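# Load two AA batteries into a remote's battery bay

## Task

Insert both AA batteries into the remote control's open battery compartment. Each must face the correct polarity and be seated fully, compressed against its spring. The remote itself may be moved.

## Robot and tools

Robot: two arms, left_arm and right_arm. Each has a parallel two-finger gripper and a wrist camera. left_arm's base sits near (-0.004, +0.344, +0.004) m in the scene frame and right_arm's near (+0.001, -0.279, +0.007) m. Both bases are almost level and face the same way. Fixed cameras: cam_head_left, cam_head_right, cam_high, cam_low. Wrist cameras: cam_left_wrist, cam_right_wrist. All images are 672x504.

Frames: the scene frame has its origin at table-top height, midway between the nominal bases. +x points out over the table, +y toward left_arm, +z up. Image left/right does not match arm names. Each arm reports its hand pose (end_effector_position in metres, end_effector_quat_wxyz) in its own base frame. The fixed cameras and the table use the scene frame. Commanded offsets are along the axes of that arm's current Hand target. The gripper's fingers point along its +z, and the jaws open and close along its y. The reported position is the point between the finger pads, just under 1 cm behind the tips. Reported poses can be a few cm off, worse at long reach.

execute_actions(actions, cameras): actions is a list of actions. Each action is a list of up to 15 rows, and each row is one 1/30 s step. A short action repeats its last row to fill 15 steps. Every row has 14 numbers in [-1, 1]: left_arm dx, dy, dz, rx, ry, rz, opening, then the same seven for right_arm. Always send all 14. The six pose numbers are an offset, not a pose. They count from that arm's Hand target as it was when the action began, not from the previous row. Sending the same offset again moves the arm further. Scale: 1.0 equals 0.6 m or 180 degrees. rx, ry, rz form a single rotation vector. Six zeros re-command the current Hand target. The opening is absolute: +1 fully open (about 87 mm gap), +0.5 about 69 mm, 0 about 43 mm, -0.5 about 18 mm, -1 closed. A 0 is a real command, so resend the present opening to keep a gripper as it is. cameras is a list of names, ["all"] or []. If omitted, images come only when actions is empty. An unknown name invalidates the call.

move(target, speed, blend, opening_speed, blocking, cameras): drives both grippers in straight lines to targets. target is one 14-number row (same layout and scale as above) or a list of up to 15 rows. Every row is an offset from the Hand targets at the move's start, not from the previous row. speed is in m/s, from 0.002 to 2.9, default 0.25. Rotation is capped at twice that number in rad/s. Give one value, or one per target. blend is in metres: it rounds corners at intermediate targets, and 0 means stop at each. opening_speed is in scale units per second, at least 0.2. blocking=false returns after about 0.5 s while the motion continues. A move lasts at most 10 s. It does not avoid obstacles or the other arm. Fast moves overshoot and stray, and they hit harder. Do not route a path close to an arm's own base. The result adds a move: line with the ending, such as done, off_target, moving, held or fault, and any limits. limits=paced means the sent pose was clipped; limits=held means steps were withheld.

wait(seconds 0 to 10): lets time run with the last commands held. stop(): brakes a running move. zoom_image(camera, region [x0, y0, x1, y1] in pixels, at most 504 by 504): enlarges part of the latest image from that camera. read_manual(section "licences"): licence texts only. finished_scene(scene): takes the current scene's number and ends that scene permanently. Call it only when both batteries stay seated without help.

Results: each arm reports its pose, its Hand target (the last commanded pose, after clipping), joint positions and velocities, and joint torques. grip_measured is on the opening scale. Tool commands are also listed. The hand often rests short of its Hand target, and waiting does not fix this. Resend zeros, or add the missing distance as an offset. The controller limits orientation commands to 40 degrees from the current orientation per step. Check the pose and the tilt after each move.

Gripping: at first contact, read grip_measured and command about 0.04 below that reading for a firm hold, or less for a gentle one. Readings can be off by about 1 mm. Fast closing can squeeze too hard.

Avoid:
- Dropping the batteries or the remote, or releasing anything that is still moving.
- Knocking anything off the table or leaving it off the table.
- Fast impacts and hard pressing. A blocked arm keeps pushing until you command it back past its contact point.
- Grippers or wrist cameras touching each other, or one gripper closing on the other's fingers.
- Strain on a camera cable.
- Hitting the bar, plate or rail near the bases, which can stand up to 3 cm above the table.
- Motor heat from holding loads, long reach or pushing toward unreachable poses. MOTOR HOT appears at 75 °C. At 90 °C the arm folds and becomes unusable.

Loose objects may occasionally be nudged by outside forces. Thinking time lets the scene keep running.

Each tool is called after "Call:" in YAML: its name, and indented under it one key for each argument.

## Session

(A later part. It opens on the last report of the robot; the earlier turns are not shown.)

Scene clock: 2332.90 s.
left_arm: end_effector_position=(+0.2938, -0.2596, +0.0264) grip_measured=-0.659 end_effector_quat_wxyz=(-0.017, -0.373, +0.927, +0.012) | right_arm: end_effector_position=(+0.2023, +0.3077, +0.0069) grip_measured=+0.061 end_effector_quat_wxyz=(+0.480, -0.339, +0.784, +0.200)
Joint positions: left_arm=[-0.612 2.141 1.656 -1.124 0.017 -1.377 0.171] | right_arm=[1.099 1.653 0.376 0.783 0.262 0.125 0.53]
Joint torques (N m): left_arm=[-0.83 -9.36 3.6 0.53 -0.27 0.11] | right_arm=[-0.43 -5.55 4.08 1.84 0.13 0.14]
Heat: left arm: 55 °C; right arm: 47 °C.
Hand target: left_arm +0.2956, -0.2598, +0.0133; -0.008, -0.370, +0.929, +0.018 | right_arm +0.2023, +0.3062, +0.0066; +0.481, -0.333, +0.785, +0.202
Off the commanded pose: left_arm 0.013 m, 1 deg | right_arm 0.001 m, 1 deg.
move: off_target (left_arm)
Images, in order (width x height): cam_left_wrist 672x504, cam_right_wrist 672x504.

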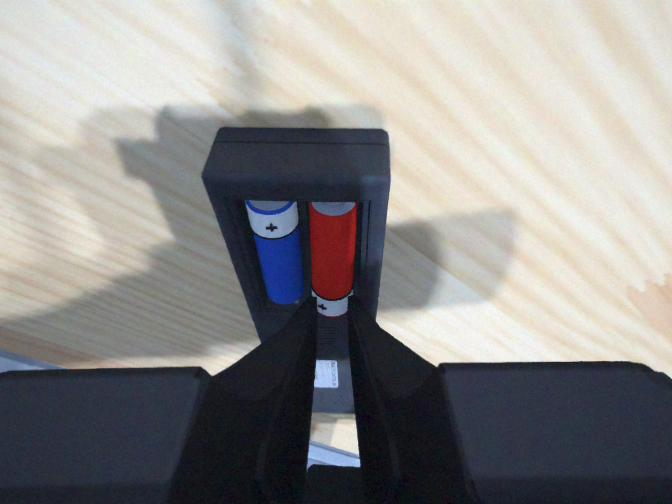

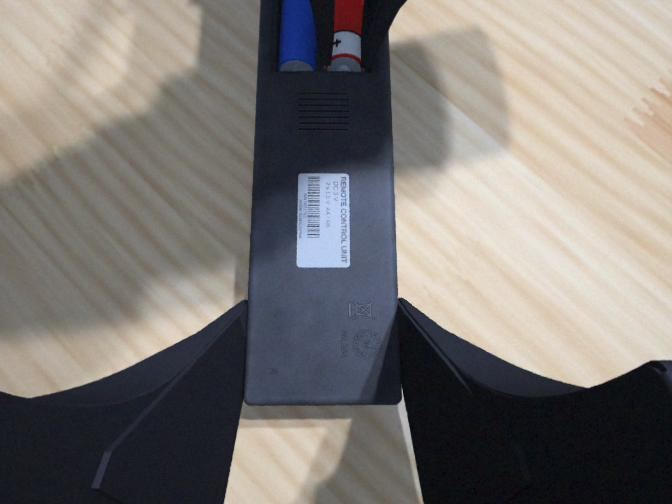

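Call:
move:
  target: [-0.0199,0,0.0100,0,-0.0167,0,-0.76,0,0,0,0,0,0,0]
  speed: 0.05

Call:
move:
  target: [-0.0199,0,0.0050,0,-0.0167,0,-0.76,0,0,0,0,0,0,0]
  speed: 0.05
  cameras: ["cam_right_wrist"]

Call:
zoom_image:
  camera: "cam_right_wrist"
  region: [270, 0, 410, 90]

Scene clock: 2337.47 s.
left_arm: end_effector_position=(+0.2941, -0.2593, +0.0263) grip_measured=-0.659 end_effector_quat_wxyz=(-0.016, -0.372, +0.928, +0.012) | right_arm: end_effector_position=(+0.2023, +0.3077, +0.0069) grip_measured=+0.061 end_effector_quat_wxyz=(+0.480, -0.339, +0.784, +0.200)
Joint positions: left_arm=[-0.612 2.141 1.656 -1.123 0.014 -1.373 0.171] | right_arm=[1.099 1.653 0.376 0.783 0.262 0.125 0.53]
Joint torques (N m): left_arm=[-0.14 -9.06 2.92 0.71 -0.82 0.16] | right_arm=[-0.43 -5.53 4.08 1.84 0.13 0.14]
Heat: left arm: 55 °C; right arm: 47 °C.
Hand target: left_arm +0.3041, -0.2514, +0.0073; +0.016, -0.370, +0.929, +0.027 | right_arm +0.2023, +0.3062, +0.0066; +0.481, -0.333, +0.785, +0.202
Off the commanded pose: left_arm 0.023 m, 4 deg | right_arm 0.001 m, 1 deg.
move: off_target (left_arm)

Scene clock: 2338.27 s.
left_arm: end_effector_position=(+0.2957, -0.2574, +0.0258) grip_measured=-0.659 end_effector_quat_wxyz=(-0.010, -0.370, +0.929, +0.015) | right_arm: end_effector_position=(+0.2023, +0.3077, +0.0069) grip_measured=+0.061 end_effector_quat_wxyz=(+0.480, -0.339, +0.784, +0.200)
Joint positions: left_arm=[-0.612 2.14 1.656 -1.122 0.001 -1.37 0.17] | right_arm=[1.099 1.653 0.376 0.783 0.262 0.125 0.53]
Joint torques (N m): left_arm=[0.57 -8.98 2.89 0.78 -1.23 0.2] | right_arm=[-0.43 -5.55 4.1 1.84 0.13 0.14]
Heat: left arm: 55 °C; right arm: 47 °C.
Hand target: left_arm +0.3128, -0.2430, +0.0048; +0.041, -0.369, +0.928, +0.037 | right_arm +0.2023, +0.3062, +0.0066; +0.481, -0.333, +0.785, +0.202
Off the commanded pose: left_arm 0.031 m, 6 deg | right_arm 0.001 m, 1 deg.
move: off_target (left_arm)
Images, in order (width x height): cam_right_wrist 672x504.

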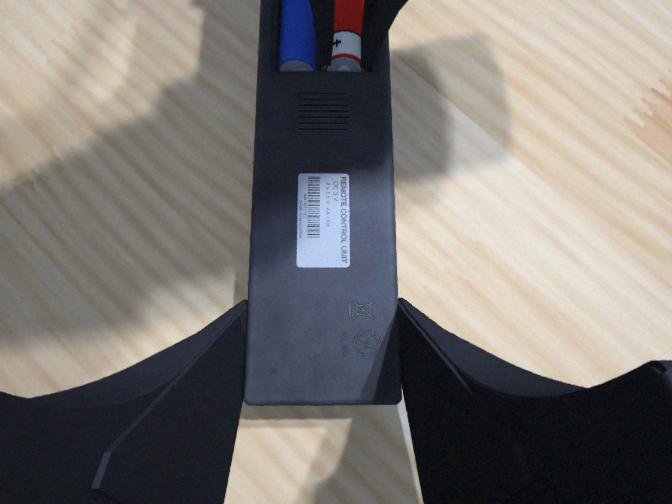

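Scaled by 3.600.

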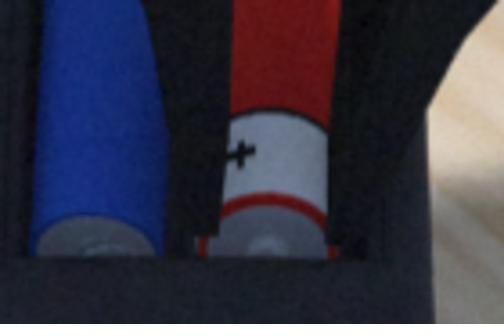

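Call:
move:
  target: [-0.0166,0,0.0100,0,-0.0111,0,-0.78,0,0,0,0,0,0,0]
  speed: 0.05
  cameras: ["cam_left_wrist"]

Call:
zoom_image:
  camera: "cam_left_wrist"
  region: [230, 190, 440, 330]

Scene clock: 2343.10 s.
left_arm: end_effector_position=(+0.2960, -0.2573, +0.0258) grip_measured=-0.659 end_effector_quat_wxyz=(-0.009, -0.366, +0.931, +0.014) | right_arm: end_effector_position=(+0.2023, +0.3077, +0.0069) grip_measured=+0.061 end_effector_quat_wxyz=(+0.480, -0.339, +0.784, +0.200)
Joint positions: left_arm=[-0.612 2.14 1.656 -1.12 -0.001 -1.361 0.17] | right_arm=[1.099 1.653 0.376 0.783 0.262 0.125 0.53]
Joint torques (N m): left_arm=[1.63 -8.59 2.52 0.91 -1.56 0.23] | right_arm=[-0.43 -5.55 4.1 1.84 0.13 0.14]
Heat: left arm: 55 °C; right arm: 47 °C.
Hand target: left_arm +0.3203, -0.2357, -0.0001; +0.057, -0.368, +0.927, +0.043 | right_arm +0.2023, +0.3062, +0.0066; +0.481, -0.333, +0.785, +0.202
Off the commanded pose: left_arm 0.042 m, 8 deg | right_arm 0.001 m, 1 deg.
move: off_target (left_arm)
Images, in order (width x height): cam_left_wrist 672x504.

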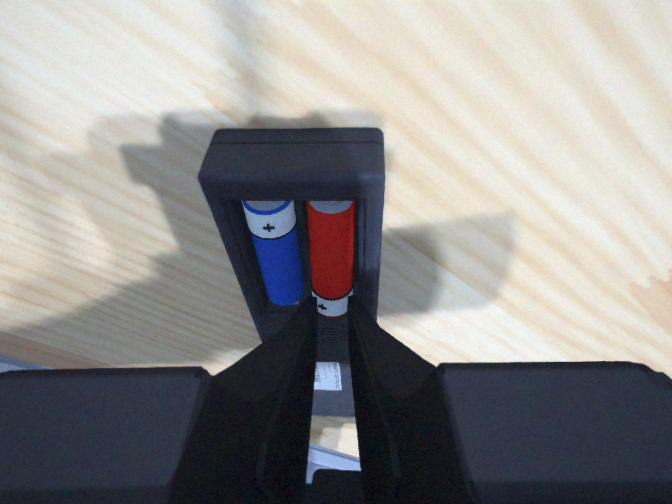

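Scaled by 2.400.

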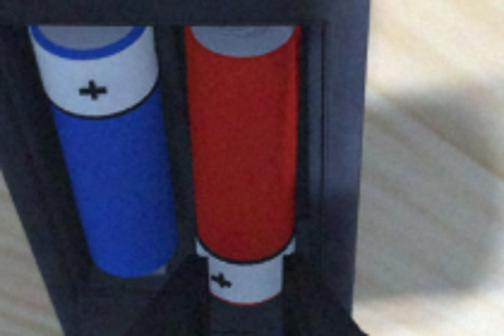

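Call:
move:
  target: [-0.0200,0,0.0030,0,-0.0056,0,-0.80,0,0,0,0,0,0,0]
  speed: 0.05

Call:
move:
  target: [-0.0120,0,0.0060,0,-0.0056,0,-0.80,0,0,0,0,0,0,0]
  speed: 0.05
  cameras: ["cam_right_wrist"]

Call:
zoom_image:
  camera: "cam_right_wrist"
  region: [270, 0, 410, 90]

Scene clock: 2349.20 s.
left_arm: end_effector_position=(+0.2985, -0.2556, +0.0251) grip_measured=-0.797 end_effector_quat_wxyz=(-0.006, -0.359, +0.933, +0.012) | right_arm: end_effector_position=(+0.2023, +0.3076, +0.0068) grip_measured=+0.061 end_effector_quat_wxyz=(+0.480, -0.339, +0.784, +0.200)
Joint positions: left_arm=[-0.607 2.14 1.654 -1.111 -0.004 -1.342 0.101] | right_arm=[1.099 1.653 0.376 0.782 0.262 0.125 0.53]
Joint torques (N m): left_arm=[3.19 -8.36 3.23 0.87 -1.71 0.24] | right_arm=[-0.43 -5.55 4.1 1.84 0.14 0.14]
Heat: left arm: 55 °C; right arm: 47 °C.
Hand target: left_arm +0.3291, -0.2274, -0.0002; +0.065, -0.368, +0.926, +0.047 | right_arm +0.2023, +0.3062, +0.0066; +0.481, -0.333, +0.785, +0.202
Off the commanded pose: left_arm 0.049 m, 9 deg | right_arm 0.001 m, 1 deg.
move: off_target (left_arm)

Scene clock: 2349.97 s.
left_arm: end_effector_position=(+0.2989, -0.2553, +0.0253) grip_measured=-0.798 end_effector_quat_wxyz=(-0.007, -0.356, +0.934, +0.010) | right_arm: end_effector_position=(+0.2023, +0.3076, +0.0068) grip_measured=+0.061 end_effector_quat_wxyz=(+0.480, -0.339, +0.784, +0.200)
Joint positions: left_arm=[-0.603 2.14 1.654 -1.109 0.001 -1.332 0.101] | right_arm=[1.099 1.653 0.376 0.782 0.262 0.125 0.53]
Joint torques (N m): left_arm=[3.95 -8.09 3.17 0.92 -1.93 0.26] | right_arm=[-0.43 -5.55 4.1 1.84 0.13 0.14]
Heat: left arm: 55 °C; right arm: 47 °C.
Hand target: left_arm +0.3347, -0.2221, -0.0026; +0.073, -0.368, +0.926, +0.050 | right_arm +0.2023, +0.3062, +0.0066; +0.481, -0.333, +0.785, +0.202
Off the commanded pose: left_arm 0.056 m, 10 deg | right_arm 0.001 m, 1 deg.
move: off_target (left_arm)
Images, in order (width x height): cam_right_wrist 672x504.

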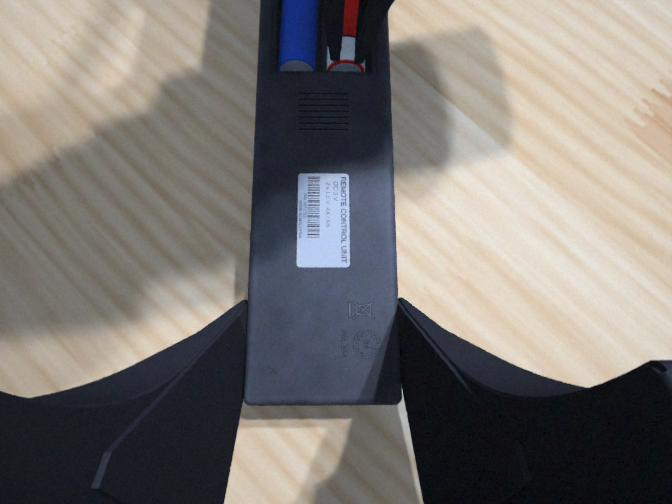

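Scaled by 3.600.

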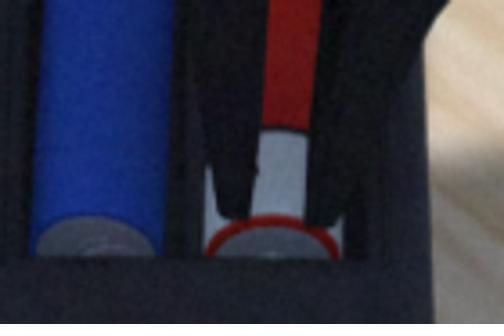

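Call:
move:
  target: [0.0783,0.0017,-0.0355,0,0.055,0,-0.80,0,0,0,0,0,0,0]
  speed: 0.05
  cameras: ["cam_right_wrist"]

Call:
zoom_image:
  camera: "cam_right_wrist"
  region: [270, 0, 410, 90]

Scene clock: 2360.53 s.
left_arm: end_effector_position=(+0.2963, -0.2582, +0.0256) grip_measured=-0.798 end_effector_quat_wxyz=(-0.017, -0.363, +0.931, +0.006) | right_arm: end_effector_position=(+0.2023, +0.3076, +0.0068) grip_measured=+0.061 end_effector_quat_wxyz=(+0.480, -0.339, +0.784, +0.200)
Joint positions: left_arm=[-0.603 2.14 1.652 -1.111 0.022 -1.347 0.101] | right_arm=[1.099 1.653 0.376 0.782 0.262 0.125 0.53]
Joint torques (N m): left_arm=[-0.65 -9.22 3.19 0.53 -0.36 -0.08] | right_arm=[-0.43 -5.53 4.08 1.85 0.13 0.14]
Heat: left arm: 54 °C; right arm: 47 °C.
Hand target: left_arm +0.2980, -0.2560, +0.0102; -0.007, -0.370, +0.929, +0.018 | right_arm +0.2023, +0.3062, +0.0066; +0.481, -0.333, +0.785, +0.202
Off the commanded pose: left_arm 0.016 m, 2 deg | right_arm 0.001 m, 1 deg.
move: off_target (left_arm)
Images, in order (width x height): cam_right_wrist 672x504.

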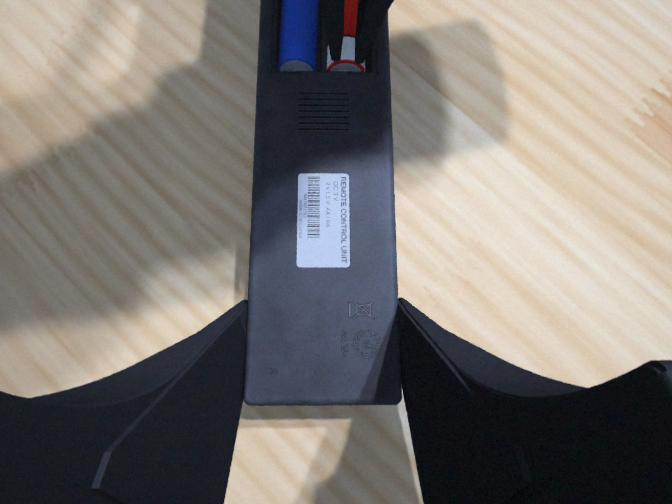

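Scaled by 3.600.

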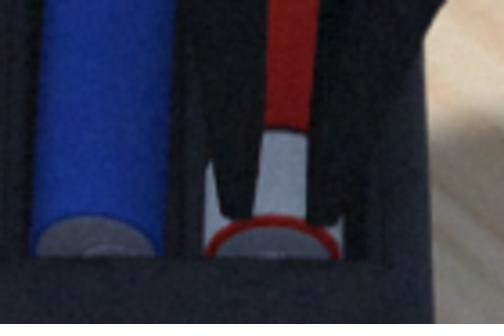

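Call:
move:
  target: [0,0.0013,-0.0342,0,0,0,-0.80,0,0,0,0,0,0,0]
  speed: 0.05

Call:
move:
  target: [0,0,0,0,0,0,-0.66,0,0,0,0,0,0,0]
  speed: 0.05
  opening_speed: 0.3

Call:
move:
  target: [0,0.0016,-0.0400,0,0,0,-0.60,0,0,0,0,0,0,0]
  speed: 0.06
  opening_speed: 0.25
  cameras: ["cam_right_wrist", "cam_left_wrist"]

Call:
zoom_image:
  camera: "cam_right_wrist"
  region: [270, 0, 410, 90]

Scene clock: 2365.20 s.
left_arm: end_effector_position=(+0.2946, -0.2558, +0.0265) grip_measured=-0.799 end_effector_quat_wxyz=(-0.018, -0.367, +0.930, +0.013) | right_arm: end_effector_position=(+0.2023, +0.3076, +0.0068) grip_measured=+0.061 end_effector_quat_wxyz=(+0.480, -0.339, +0.784, +0.200)
Joint positions: left_arm=[-0.603 2.14 1.655 -1.128 0.015 -1.354 0.1] | right_arm=[1.099 1.653 0.376 0.782 0.262 0.125 0.53]
Joint torques (N m): left_arm=[-0.64 -11.19 6.75 0 -0.3 -0.02] | right_arm=[-0.43 -5.55 4.1 1.84 0.14 0.14]
Heat: left arm: 54 °C; right arm: 47 °C.
Hand target: left_arm +0.2981, -0.2560, +0.0308; -0.007, -0.370, +0.929, +0.018 | right_arm +0.2023, +0.3062, +0.0066; +0.481, -0.333, +0.785, +0.202
Off the commanded pose: left_arm 0.005 m, 1 deg | right_arm 0.001 m, 1 deg.
move: done

Scene clock: 2365.87 s.
left_arm: end_effector_position=(+0.2931, -0.2541, +0.0266) grip_measured=-0.660 end_effector_quat_wxyz=(-0.019, -0.367, +0.930, +0.017) | right_arm: end_effector_position=(+0.2023, +0.3076, +0.0068) grip_measured=+0.061 end_effector_quat_wxyz=(+0.480, -0.339, +0.784, +0.200)
Joint positions: left_arm=[-0.603 2.14 1.655 -1.137 0.013 -1.354 0.17] | right_arm=[1.099 1.653 0.376 0.782 0.262 0.125 0.53]
Joint torques (N m): left_arm=[-0.65 -11.17 6.8 0.07 -0.28 -0.02] | right_arm=[-0.44 -5.53 4.1 1.84 0.13 0.14]
Heat: left arm: 54 °C; right arm: 47 °C.
Hand target: left_arm +0.2980, -0.2560, +0.0308; -0.007, -0.370, +0.929, +0.018 | right_arm +0.2023, +0.3062, +0.0066; +0.481, -0.333, +0.785, +0.202
Off the commanded pose: left_arm 0.007 m, 1 deg | right_arm 0.001 m, 1 deg.
move: done

Scene clock: 2366.93 s.
left_arm: end_effector_position=(+0.2919, -0.2524, +0.0426) grip_measured=-0.600 end_effector_quat_wxyz=(-0.024, -0.366, +0.930, +0.027) | right_arm: end_effector_position=(+0.2023, +0.3076, +0.0068) grip_measured=+0.061 end_effector_quat_wxyz=(+0.480, -0.339, +0.784, +0.200)
Joint positions: left_arm=[-0.603 2.14 1.719 -1.222 0.009 -1.354 0.2] | right_arm=[1.099 1.653 0.376 0.782 0.262 0.125 0.53]
Joint torques (N m): left_arm=[-0.64 -12.97 7.15 0.03 -0.22 -0.02] | right_arm=[-0.43 -5.53 4.1 1.84 0.13 0.14]
Heat: left arm: 54 °C; right arm: 47 °C.
Hand target: left_arm +0.2980, -0.2559, +0.0548; -0.007, -0.370, +0.929, +0.018 | right_arm +0.2023, +0.3062, +0.0066; +0.481, -0.333, +0.785, +0.202
Off the commanded pose: left_arm 0.014 m, 2 deg | right_arm 0.001 m, 1 deg.
move: off_target (left_arm)
Images, in order (width x height): cam_left_wrist 672x504, cam_right_wrist 672x504.

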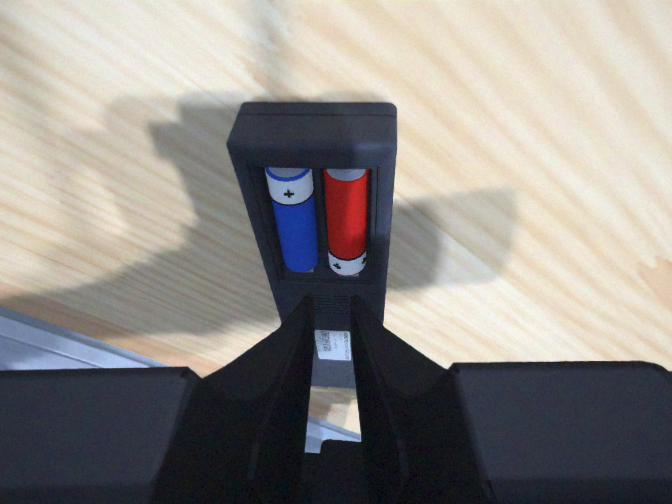

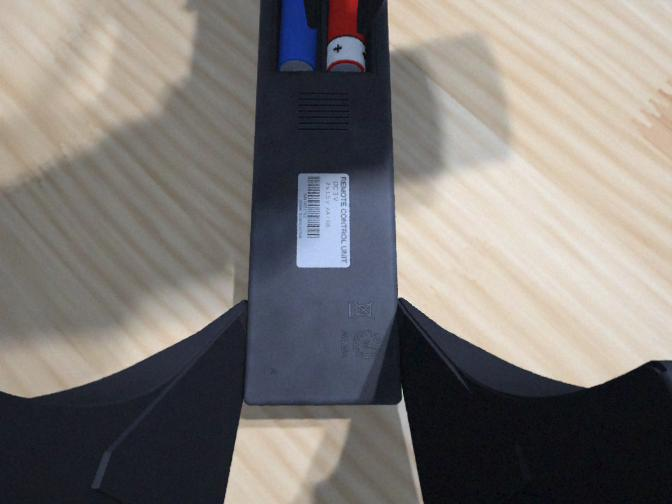

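Scaled by 3.600.

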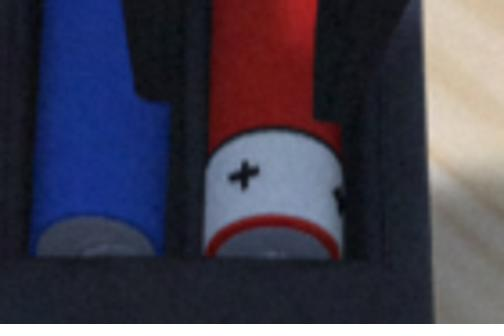

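Call:
move:
  target: [0,0,0,0,0,0,-1,0,0,0,0,0,0,0]
  speed: 0.05
  opening_speed: 0.8

Call:
move:
  target:
    - [0,-0.0018,0.0483,0,0,0,-1,0,0,0,0,0,0,0]
    - [0,-0.0028,0.0720,0,0,0,-1,0,0,0,0,0,0,0]
  speed: [0.06,0.03]
  cameras: ["cam_right_wrist", "cam_left_wrist"]

Call:
zoom_image:
  camera: "cam_right_wrist"
  region: [270, 0, 410, 90]

Scene clock: 2374.87 s.
left_arm: end_effector_position=(+0.2919, -0.2524, +0.0426) grip_measured=-0.985 end_effector_quat_wxyz=(-0.024, -0.366, +0.930, +0.028) | right_arm: end_effector_position=(+0.2023, +0.3076, +0.0068) grip_measured=+0.061 end_effector_quat_wxyz=(+0.480, -0.339, +0.784, +0.200)
Joint positions: left_arm=[-0.603 2.14 1.719 -1.222 0.009 -1.354 0.008] | right_arm=[1.099 1.653 0.376 0.782 0.262 0.125 0.53]
Joint torques (N m): left_arm=[-0.62 -12.98 7.13 0.02 -0.22 -0.03] | right_arm=[-0.43 -5.55 4.1 1.84 0.14 0.14]
Heat: left arm: 56 °C; right arm: 47 °C.
Hand target: left_arm +0.2980, -0.2559, +0.0548; -0.007, -0.370, +0.929, +0.018 | right_arm +0.2023, +0.3062, +0.0066; +0.481, -0.333, +0.785, +0.202
Off the commanded pose: left_arm 0.014 m, 2 deg | right_arm 0.001 m, 1 deg.
move: off_target (left_arm)

Scene clock: 2376.57 s.
left_arm: end_effector_position=(+0.2941, -0.2561, +0.0266) grip_measured=-0.985 end_effector_quat_wxyz=(-0.020, -0.367, +0.930, +0.013) | right_arm: end_effector_position=(+0.2023, +0.3076, +0.0068) grip_measured=+0.061 end_effector_quat_wxyz=(+0.480, -0.339, +0.784, +0.200)
Joint positions: left_arm=[-0.603 2.14 1.655 -1.129 0.019 -1.354 0.008] | right_arm=[1.099 1.653 0.376 0.782 0.262 0.125 0.53]
Joint torques (N m): left_arm=[-0.64 -9.31 3.18 0.62 -0.33 -0.02] | right_arm=[-0.43 -5.55 4.1 1.85 0.14 0.14]
Heat: left arm: 56 °C; right arm: 47 °C.
Hand target: left_arm +0.2981, -0.2560, +0.0116; -0.007, -0.370, +0.929, +0.018 | right_arm +0.2023, +0.3062, +0.0066; +0.481, -0.333, +0.785, +0.202
Off the commanded pose: left_arm 0.016 m, 2 deg | right_arm 0.001 m, 1 deg.
move: off_target (left_arm)
Images, in order (width x height): cam_left_wrist 672x504, cam_right_wrist 672x504.

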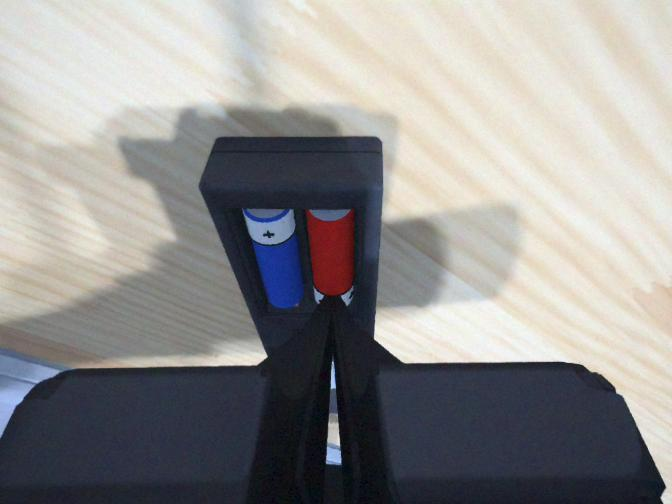

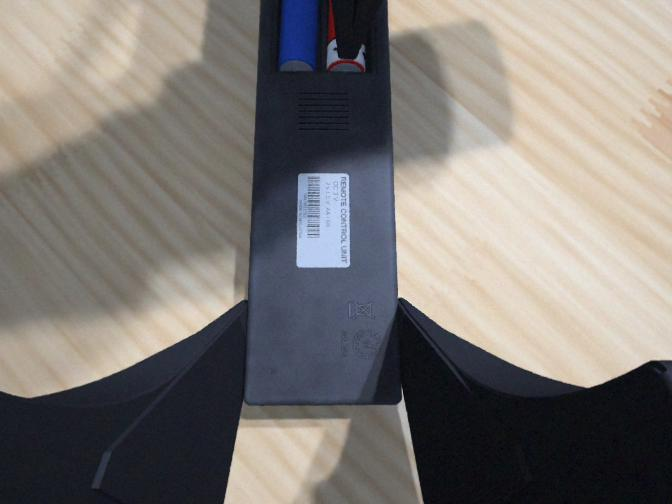

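Scaled by 3.600.

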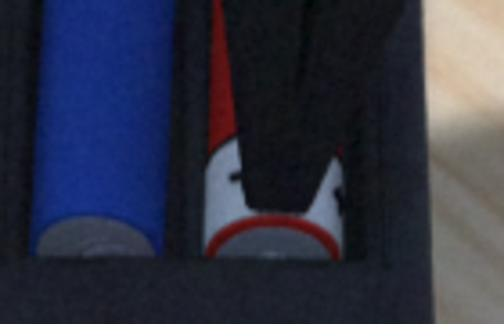

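Call:
move:
  target: [-0.0167,-0.0005,0.0133,0,0,0,-1,0,0,0,0,0,0,0]
  speed: 0.04
  cameras: ["cam_right_wrist"]

Call:
zoom_image:
  camera: "cam_right_wrist"
  region: [270, 0, 410, 90]

Scene clock: 2382.70 s.
left_arm: end_effector_position=(+0.2950, -0.2552, +0.0264) grip_measured=-0.985 end_effector_quat_wxyz=(-0.026, -0.368, +0.929, +0.007) | right_arm: end_effector_position=(+0.2023, +0.3076, +0.0068) grip_measured=+0.061 end_effector_quat_wxyz=(+0.480, -0.339, +0.784, +0.200)
Joint positions: left_arm=[-0.593 2.14 1.651 -1.124 0.036 -1.346 0.008] | right_arm=[1.099 1.653 0.376 0.782 0.262 0.125 0.53]
Joint torques (N m): left_arm=[0.7 -7.84 3 0.77 -0.52 0.13] | right_arm=[-0.44 -5.53 4.1 1.85 0.13 0.14]
Heat: left arm: 55 °C; right arm: 47 °C.
Hand target: left_arm +0.3053, -0.2492, +0.0036; -0.007, -0.370, +0.929, +0.018 | right_arm +0.2023, +0.3062, +0.0066; +0.481, -0.333, +0.785, +0.202
Off the commanded pose: left_arm 0.026 m, 3 deg | right_arm 0.001 m, 1 deg.
move: off_target (left_arm)
Images, in order (width x height): cam_right_wrist 672x504.

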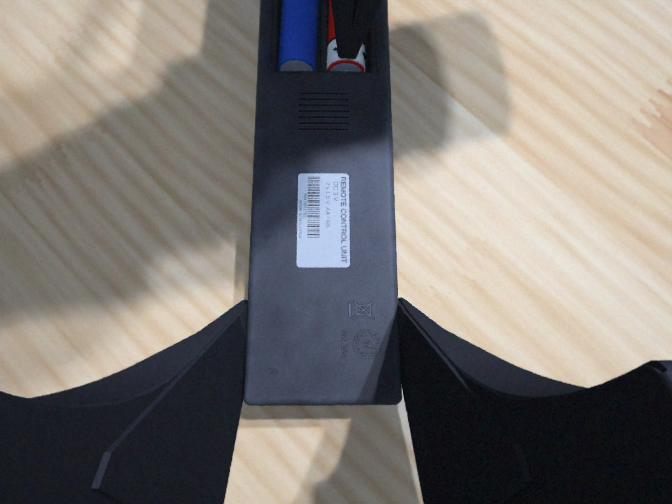

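Scaled by 3.600.

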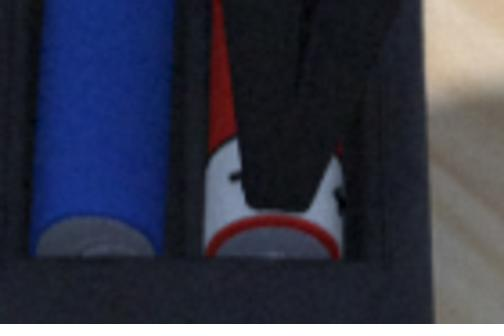

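Call:
move:
  target: [0.0100,0,0.0140,0,0,0,-1,0,0,0,0,0,0,0]
  speed: 0.04

Scene clock: 2395.33 s.
left_arm: end_effector_position=(+0.2943, -0.2558, +0.0256) grip_measured=-0.985 end_effector_quat_wxyz=(-0.028, -0.368, +0.929, +0.003) | right_arm: end_effector_position=(+0.2023, +0.3076, +0.0068) grip_measured=+0.061 end_effector_quat_wxyz=(+0.480, -0.339, +0.784, +0.200)
Joint positions: left_arm=[-0.592 2.135 1.639 -1.111 0.042 -1.345 0.008] | right_arm=[1.099 1.653 0.376 0.782 0.262 0.125 0.53]
Joint torques (N m): left_arm=[-0.75 -7.01 1.65 0.97 -0.58 0.01] | right_arm=[-0.43 -5.53 4.1 1.84 0.13 0.14]
Heat: left arm: 55 °C; right arm: 47 °C.
Hand target: left_arm +0.3007, -0.2529, -0.0048; -0.007, -0.370, +0.929, +0.018 | right_arm +0.2023, +0.3062, +0.0066; +0.481, -0.333, +0.785, +0.202
Off the commanded pose: left_arm 0.031 m, 3 deg | right_arm 0.001 m, 1 deg.
move: off_target (left_arm)

Call:
move:
  target:
    - [0,0.0033,-0.0833,0,0,0,-1,0,0,0,0,0,0,0]
    - [-0.0418,0.0032,-0.0833,0,0,0,-1,0,0,0,0,0,0,0]
  speed: 0.08
  cameras: ["cam_left_wrist", "cam_right_wrist"]

Call:
zoom_image:
  camera: "cam_right_wrist"
  region: [270, 0, 410, 90]

Scene clock: 2401.63 s.
left_arm: end_effector_position=(+0.3133, -0.2362, +0.0439) grip_measured=-0.985 end_effector_quat_wxyz=(-0.014, -0.373, +0.928, +0.016) | right_arm: end_effector_position=(+0.2023, +0.3076, +0.0068) grip_measured=+0.061 end_effector_quat_wxyz=(+0.480, -0.339, +0.784, +0.200)
Joint positions: left_arm=[-0.542 2.143 1.733 -1.202 0.004 -1.307 0.008] | right_arm=[1.099 1.653 0.376 0.782 0.262 0.125 0.53]
Joint torques (N m): left_arm=[0.13 -10.11 7.21 0.08 -0.2 0.22] | right_arm=[-0.42 -5.55 4.08 1.85 0.13 0.14]
Heat: left arm: 54 °C; right arm: 47 °C.
Hand target: left_arm +0.3189, -0.2358, +0.0452; -0.007, -0.370, +0.929, +0.018 | right_arm +0.2023, +0.3062, +0.0066; +0.481, -0.333, +0.785, +0.202
Off the commanded pose: left_arm 0.006 m, 1 deg | right_arm 0.001 m, 1 deg.
move: done
Images, in order (width x height): cam_left_wrist 672x504, cam_right_wrist 672x504.

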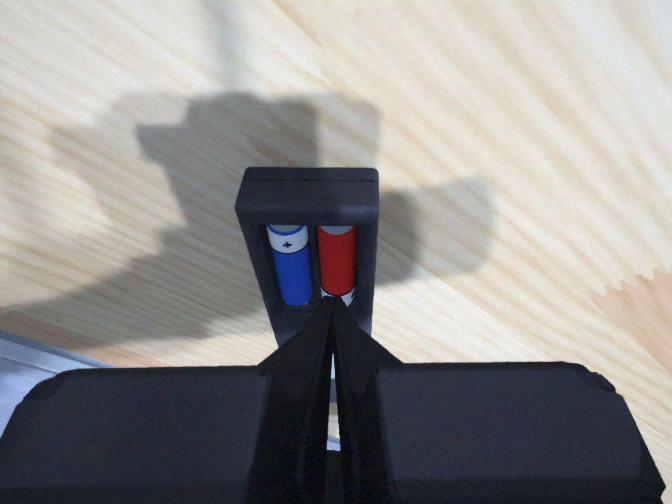

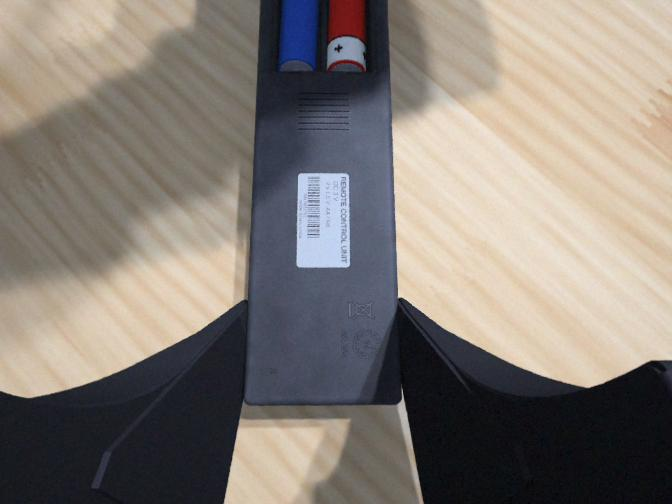

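Scaled by 3.600.

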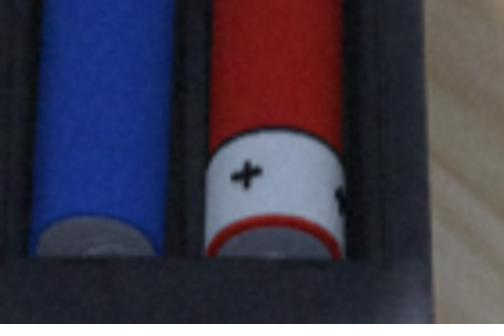

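Call:
zoom_image:
  camera: "cam_left_wrist"
  region: [230, 205, 400, 320]

Scaled by 2.965.

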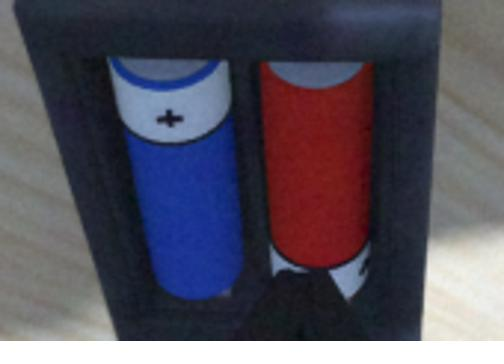

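Call:
move:
  target:
    - [0,-0.0016,0.0250,0,0,0,-1,0,0,0,0,0,0,0]
    - [0,-0.0021,0.0545,0,0,0,-1,0,0,0,0,0,0,0]
  speed: [0.06,0.03]

Scene clock: 2412.80 s.
left_arm: end_effector_position=(+0.3134, -0.2381, +0.0266) grip_measured=-0.985 end_effector_quat_wxyz=(-0.018, -0.372, +0.928, +0.013) | right_arm: end_effector_position=(+0.2023, +0.3076, +0.0068) grip_measured=+0.061 end_effector_quat_wxyz=(+0.480, -0.339, +0.784, +0.200)
Joint positions: left_arm=[-0.542 2.163 1.692 -1.143 0.013 -1.303 0.008] | right_arm=[1.099 1.653 0.376 0.782 0.262 0.125 0.53]
Joint torques (N m): left_arm=[0.1 -9.39 3.62 0.59 -0.3 0.14] | right_arm=[-0.43 -5.55 4.11 1.84 0.13 0.14]
Heat: left arm: 55 °C; right arm: 47 °C.
Hand target: left_arm +0.3189, -0.2357, +0.0125; -0.007, -0.370, +0.929, +0.018 | right_arm +0.2023, +0.3062, +0.0066; +0.481, -0.333, +0.785, +0.202
Off the commanded pose: left_arm 0.015 m, 1 deg | right_arm 0.001 m, 1 deg.
move: off_target (left_arm)

Call:
move:
  target:
    - [0,0.0021,-0.0541,0,0,0,-1,0,0,0,0,0,0,0]
    - [0,0.0314,-0.0530,0,0,0,-1,0,0,0,0,0,0,0]
    - [0,0.0305,-0.0280,0,0,0,-1,0,0,0,0,0,0,0]
    - [0,0.0293,0.0012,0,0,0,-1,0,0,0,0,0,0,0]
  speed: [0.08,0.08,0.06,0.03]
  cameras: ["cam_left_wrist"]

Scene clock: 2429.47 s.
left_arm: end_effector_position=(+0.2982, -0.2236, +0.0263) grip_measured=-0.985 end_effector_quat_wxyz=(-0.025, -0.369, +0.929, +0.023) | right_arm: end_effector_position=(+0.2023, +0.3076, +0.0068) grip_measured=+0.061 end_effector_quat_wxyz=(+0.480, -0.339, +0.784, +0.200)
Joint positions: left_arm=[-0.531 2.109 1.602 -1.132 0.011 -1.287 0.007] | right_arm=[1.099 1.653 0.376 0.782 0.262 0.125 0.53]
Joint torques (N m): left_arm=[0.23 -9.83 2.7 0.8 -0.29 0.14] | right_arm=[-0.43 -5.53 4.08 1.84 0.14 0.14]
Heat: left arm: 55 °C; right arm: 47 °C.
Hand target: left_arm +0.3069, -0.2230, +0.0126; -0.007, -0.370, +0.929, +0.018 | right_arm +0.2023, +0.3062, +0.0066; +0.481, -0.333, +0.785, +0.202
Off the commanded pose: left_arm 0.016 m, 2 deg | right_arm 0.001 m, 1 deg.
move: off_target (left_arm)
Images, in order (width x height): cam_left_wrist 672x504.

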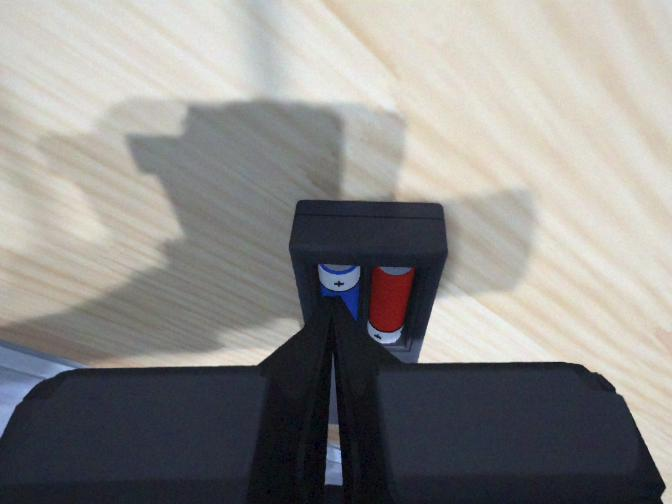

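Call:
move:
  target:
    - [0,0.0067,-0.1705,0,0,0,-1,0,0,0,0,0,0,0]
    - [-0.05,0.1494,-0.1650,0,0,0,-1,0,0,0,0,0,0,0]
  speed: [0.1,0.15]
  blend: [0.02,0]
  cameras: ["cam_low", "cam_right_wrist", "cam_left_wrist"]

Call:
zoom_image:
  camera: "cam_low"
  region: [270, 180, 350, 230]

Call:
zoom_image:
  camera: "cam_right_wrist"
  region: [250, 0, 410, 90]

Scene clock: 2442.20 s.
left_arm: end_effector_position=(+0.2658, -0.1425, +0.1061) grip_measured=-0.985 end_effector_quat_wxyz=(-0.028, -0.372, +0.927, +0.031) | right_arm: end_effector_position=(+0.2023, +0.3076, +0.0068) grip_measured=+0.061 end_effector_quat_wxyz=(+0.480, -0.339, +0.784, +0.200)
Joint positions: left_arm=[-0.37 1.823 1.521 -1.352 -0.006 -1.133 0.007] | right_arm=[1.099 1.653 0.376 0.782 0.262 0.125 0.53]
Joint torques (N m): left_arm=[0.4 -12.25 4.79 0.26 -0.17 0.23] | right_arm=[-0.44 -5.55 4.1 1.84 0.13 0.14]
Heat: left arm: 56 °C; right arm: 47 °C.
Hand target: left_arm +0.2696, -0.1402, +0.1149; -0.007, -0.370, +0.929, +0.018 | right_arm +0.2023, +0.3062, +0.0066; +0.481, -0.333, +0.785, +0.202
Off the commanded pose: left_arm 0.010 m, 3 deg | right_arm 0.001 m, 1 deg.
move: off_target (left_arm)
Images, in order (width x height): cam_low 672x504, cam_left_wrist 672x504, cam_right_wrist 672x504.

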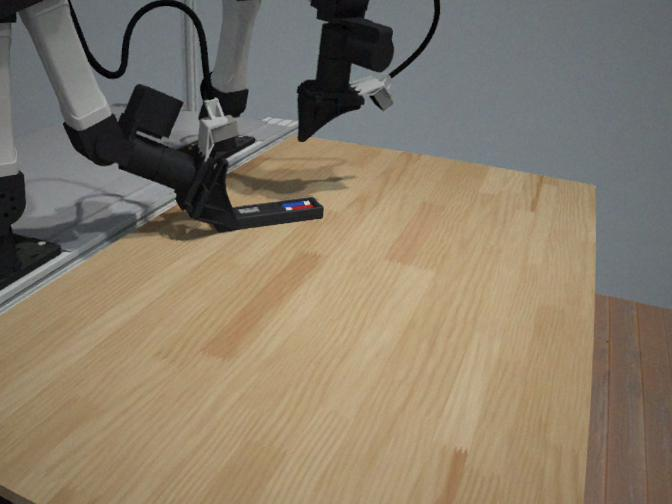

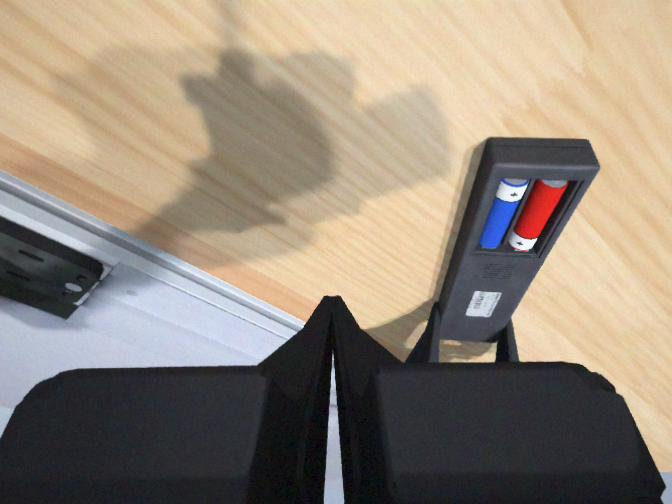

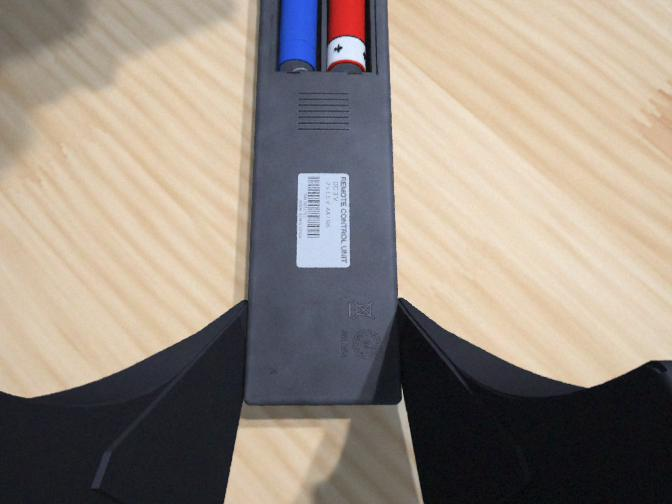

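Scaled by 6.300.

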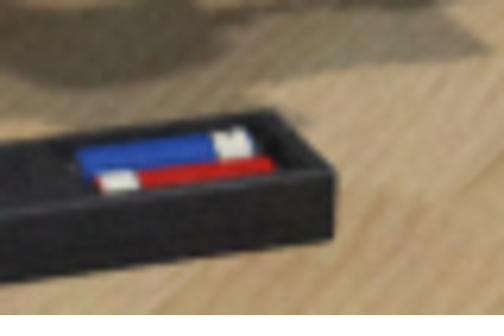

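Scaled by 3.150.

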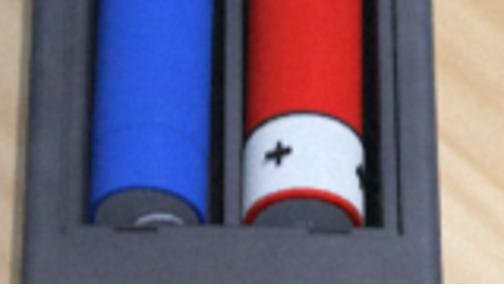

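Call:
zoom_image:
  camera: "cam_left_wrist"
  region: [470, 165, 590, 260]

Scaled by 4.200.

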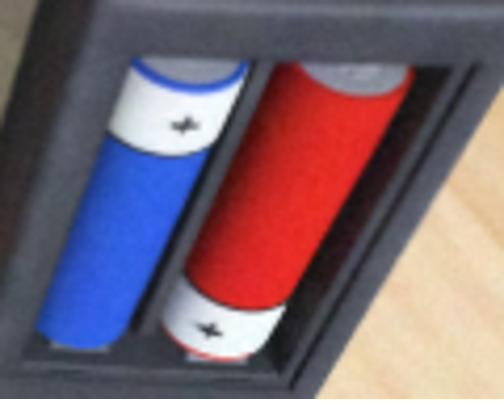

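Call:
move:
  target: [0,0,0,0,0,0,-1,0,0,0,0,0,0,0.3]
  speed: 0.05
  opening_speed: 0.3
  cameras: ["cam_right_wrist"]

Scene clock: 2457.23 s.
left_arm: end_effector_position=(+0.2659, -0.1425, +0.1061) grip_measured=-0.985 end_effector_quat_wxyz=(-0.028, -0.372, +0.927, +0.030) | right_arm: end_effector_position=(+0.2023, +0.3076, +0.0068) grip_measured=+0.300 end_effector_quat_wxyz=(+0.480, -0.339, +0.784, +0.200)
Joint positions: left_arm=[-0.37 1.823 1.521 -1.351 -0.006 -1.133 0.007] | right_arm=[1.099 1.653 0.376 0.782 0.262 0.125 0.65]
Joint torques (N m): left_arm=[0.43 -12.3 4.79 0.25 -0.17 0.21] | right_arm=[-0.43 -5.55 4.1 1.84 0.13 0.14]
Heat: left arm: 58 °C; right arm: 47 °C.
Hand target: left_arm +0.2696, -0.1402, +0.1149; -0.007, -0.370, +0.929, +0.018 | right_arm +0.2023, +0.3062, +0.0066; +0.481, -0.333, +0.785, +0.202
Off the commanded pose: left_arm 0.010 m, 3 deg | right_arm 0.001 m, 1 deg.
move: off_target (left_arm)
Images, in order (width x height): cam_right_wrist 672x504.

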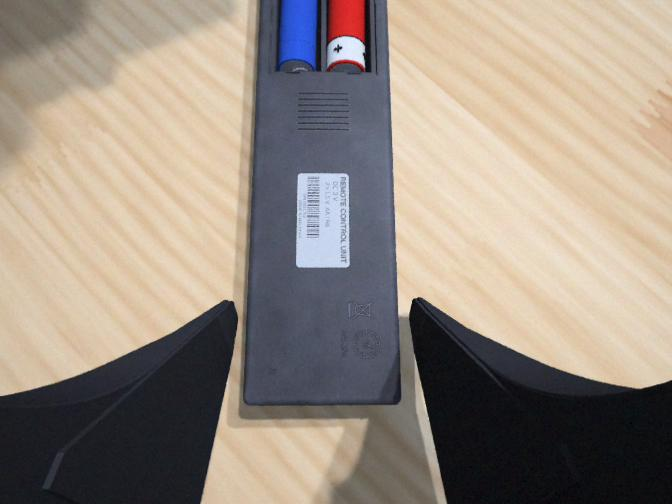

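Call:
move:
  target: [0,0,0,0,0,0,-1,0,0,-0.13,0,0,0,0.3]
  speed: 0.08
  cameras: ["cam_left_wrist"]

Call:
zoom_image:
  camera: "cam_left_wrist"
  region: [430, 130, 610, 350]

Scene clock: 2462.63 s.
left_arm: end_effector_position=(+0.2659, -0.1425, +0.1061) grip_measured=-0.985 end_effector_quat_wxyz=(-0.028, -0.372, +0.927, +0.030) | right_arm: end_effector_position=(+0.1546, +0.2571, +0.0404) grip_measured=+0.300 end_effector_quat_wxyz=(+0.478, -0.344, +0.784, +0.197)
Joint positions: left_arm=[-0.37 1.823 1.521 -1.351 -0.006 -1.133 0.007] | right_arm=[1.213 1.138 0.224 0.394 0.359 0.176 0.65]
Joint torques (N m): left_arm=[0.4 -12.3 4.79 0.24 -0.17 0.21] | right_arm=[0.17 -3.77 5.56 1.75 0.27 0.24]
Heat: left arm: 59 °C; right arm: 47 °C.
Hand target: left_arm +0.2696, -0.1402, +0.1149; -0.007, -0.370, +0.929, +0.018 | right_arm +0.1538, +0.2563, +0.0420; +0.481, -0.334, +0.785, +0.202
Off the commanded pose: left_arm 0.010 m, 3 deg | right_arm 0.002 m, 1 deg.
move: off_target (left_arm)
Images, in order (width x height): cam_left_wrist 672x504.

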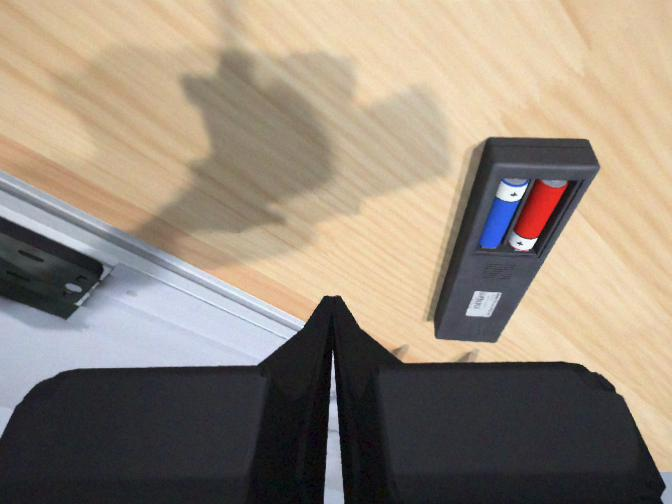

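Scaled by 2.291.

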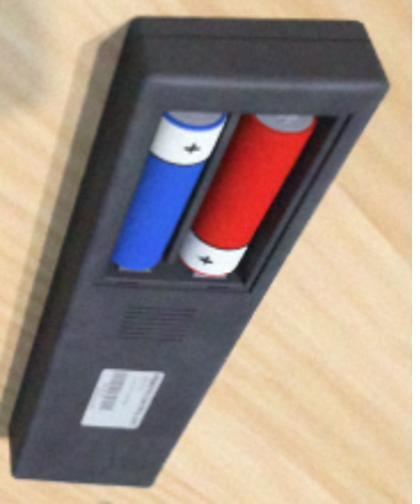

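Call:
move:
  target:
    - [0.0983,-0.1726,-0.0066,0,0,0,-1,0,0,0,0,0,0,0.3]
    - [0.0983,-0.1780,0.1347,0,0,0,-1,0,0,0,0,0,0,0.3]
    - [0.0983,-0.1792,0.1653,0,0,0,-1,0,0,0,0,0,0,0.3]
  speed: [0.15,0.08,0.025]
  cameras: ["cam_left_wrist"]

Call:
zoom_image:
  camera: "cam_left_wrist"
  region: [230, 190, 420, 330]

Scene clock: 2470.20 s.
left_arm: end_effector_position=(+0.2939, -0.2547, +0.0270) grip_measured=-0.985 end_effector_quat_wxyz=(-0.013, -0.364, +0.931, +0.016) | right_arm: end_effector_position=(+0.1546, +0.2570, +0.0402) grip_measured=+0.300 end_effector_quat_wxyz=(+0.478, -0.344, +0.784, +0.197)
Joint positions: left_arm=[-0.607 2.135 1.651 -1.128 0.005 -1.352 0.007] | right_arm=[1.213 1.138 0.224 0.393 0.359 0.176 0.65]
Joint torques (N m): left_arm=[-0.27 -8.83 3.45 0.63 -0.18 -0.03] | right_arm=[0.17 -3.77 5.59 1.75 0.27 0.23]
Heat: left arm: 59 °C; right arm: 46 °C.
Hand target: left_arm +0.2981, -0.2560, +0.0116; -0.007, -0.370, +0.929, +0.018 | right_arm +0.1538, +0.2563, +0.0420; +0.481, -0.334, +0.785, +0.202
Off the commanded pose: left_arm 0.016 m, 1 deg | right_arm 0.002 m, 1 deg.
move: off_target (left_arm)
Images, in order (width x height): cam_left_wrist 672x504.

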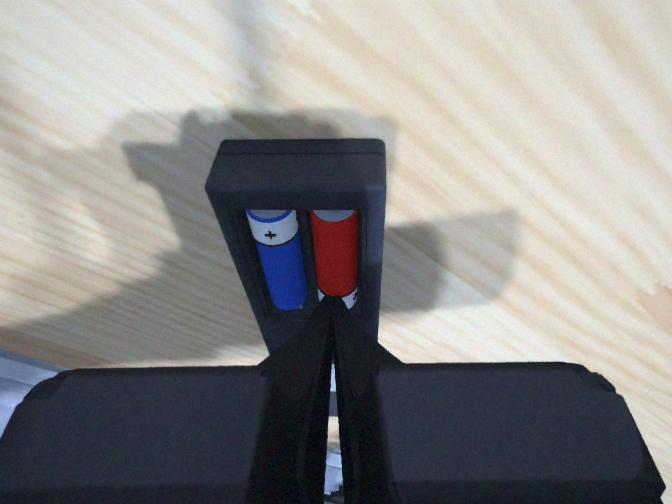

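Scaled by 2.653.

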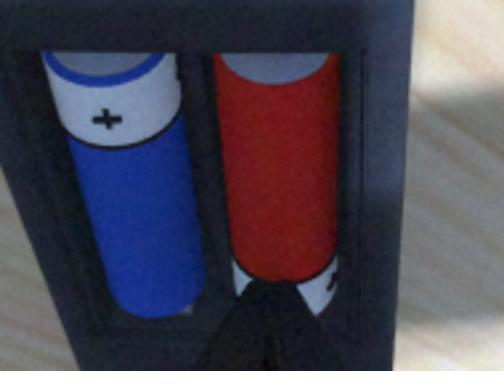

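Call:
move:
  target:
    - [0,0.0019,-0.0473,0,0,0,-1,0,0,0,0,0,0,0.3]
    - [0,0.0312,-0.0461,0,0,0,-1,0,0,0,0,0,0,0.3]
    - [0,0.0298,-0.0150,0,0,0,-1,0,0,0,0,0,0,0.3]
    - [0,0.0293,0.0012,0,0,0,-1,0,0,0,0,0,0,0.3]
  speed: [0.08,0.08,0.06,0.025]

Scene clock: 2476.87 s.
left_arm: end_effector_position=(+0.2823, -0.2482, +0.0223) grip_measured=-0.985 end_effector_quat_wxyz=(-0.019, -0.366, +0.930, +0.009) | right_arm: end_effector_position=(+0.1546, +0.2570, +0.0402) grip_measured=+0.300 end_effector_quat_wxyz=(+0.478, -0.344, +0.784, +0.197)
Joint positions: left_arm=[-0.603 2.085 1.551 -1.074 0.021 -1.352 0.007] | right_arm=[1.213 1.138 0.224 0.393 0.359 0.176 0.65]
Joint torques (N m): left_arm=[0.27 -9.59 3.34 0.48 -0.36 0.07] | right_arm=[0.17 -3.78 5.59 1.75 0.27 0.23]
Heat: left arm: 58 °C; right arm: 46 °C.
Hand target: left_arm +0.2860, -0.2430, +0.0115; -0.007, -0.370, +0.929, +0.018 | right_arm +0.1538, +0.2563, +0.0420; +0.481, -0.334, +0.785, +0.202
Off the commanded pose: left_arm 0.012 m, 2 deg | right_arm 0.002 m, 1 deg.
move: off_target (left_arm)

Call:
wait:
  seconds: 0.05
  cameras: ["cam_left_wrist"]

Call:
zoom_image:
  camera: "cam_left_wrist"
  region: [270, 190, 440, 330]

Scene clock: 2484.47 s.
left_arm: end_effector_position=(+0.2823, -0.2482, +0.0223) grip_measured=-0.985 end_effector_quat_wxyz=(-0.019, -0.366, +0.930, +0.009) | right_arm: end_effector_position=(+0.1546, +0.2570, +0.0402) grip_measured=+0.300 end_effector_quat_wxyz=(+0.478, -0.344, +0.784, +0.197)
Joint positions: left_arm=[-0.603 2.085 1.551 -1.074 0.021 -1.352 0.007] | right_arm=[1.213 1.138 0.224 0.393 0.359 0.176 0.65]
Joint torques (N m): left_arm=[0.25 -9.62 3.34 0.48 -0.36 0.07] | right_arm=[0.17 -3.77 5.57 1.75 0.27 0.23]
Heat: left arm: 57 °C; right arm: 46 °C.
Hand target: left_arm +0.2860, -0.2430, +0.0115; -0.007, -0.370, +0.929, +0.018 | right_arm +0.1538, +0.2563, +0.0420; +0.481, -0.334, +0.785, +0.202
Tool commands: left_gripper/opening=-1.0 right_gripper/opening=+0.3
Off the commanded pose: left_arm 0.012 m, 2 deg | right_arm 0.002 m, 1 deg.
wait: 0.07 s; at rest from the start
Images, in order (width x height): cam_left_wrist 672x504.

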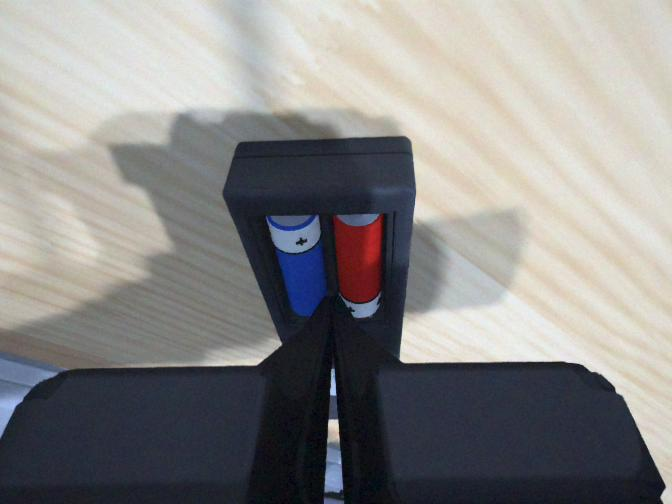

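Scaled by 2.965.

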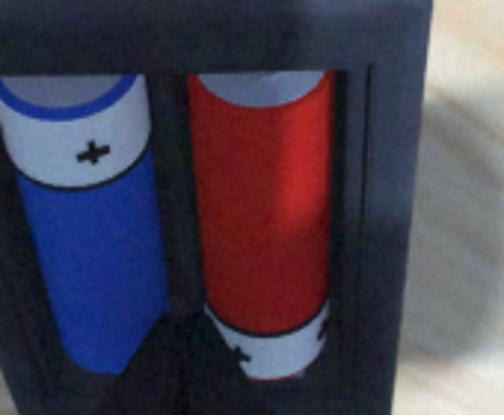

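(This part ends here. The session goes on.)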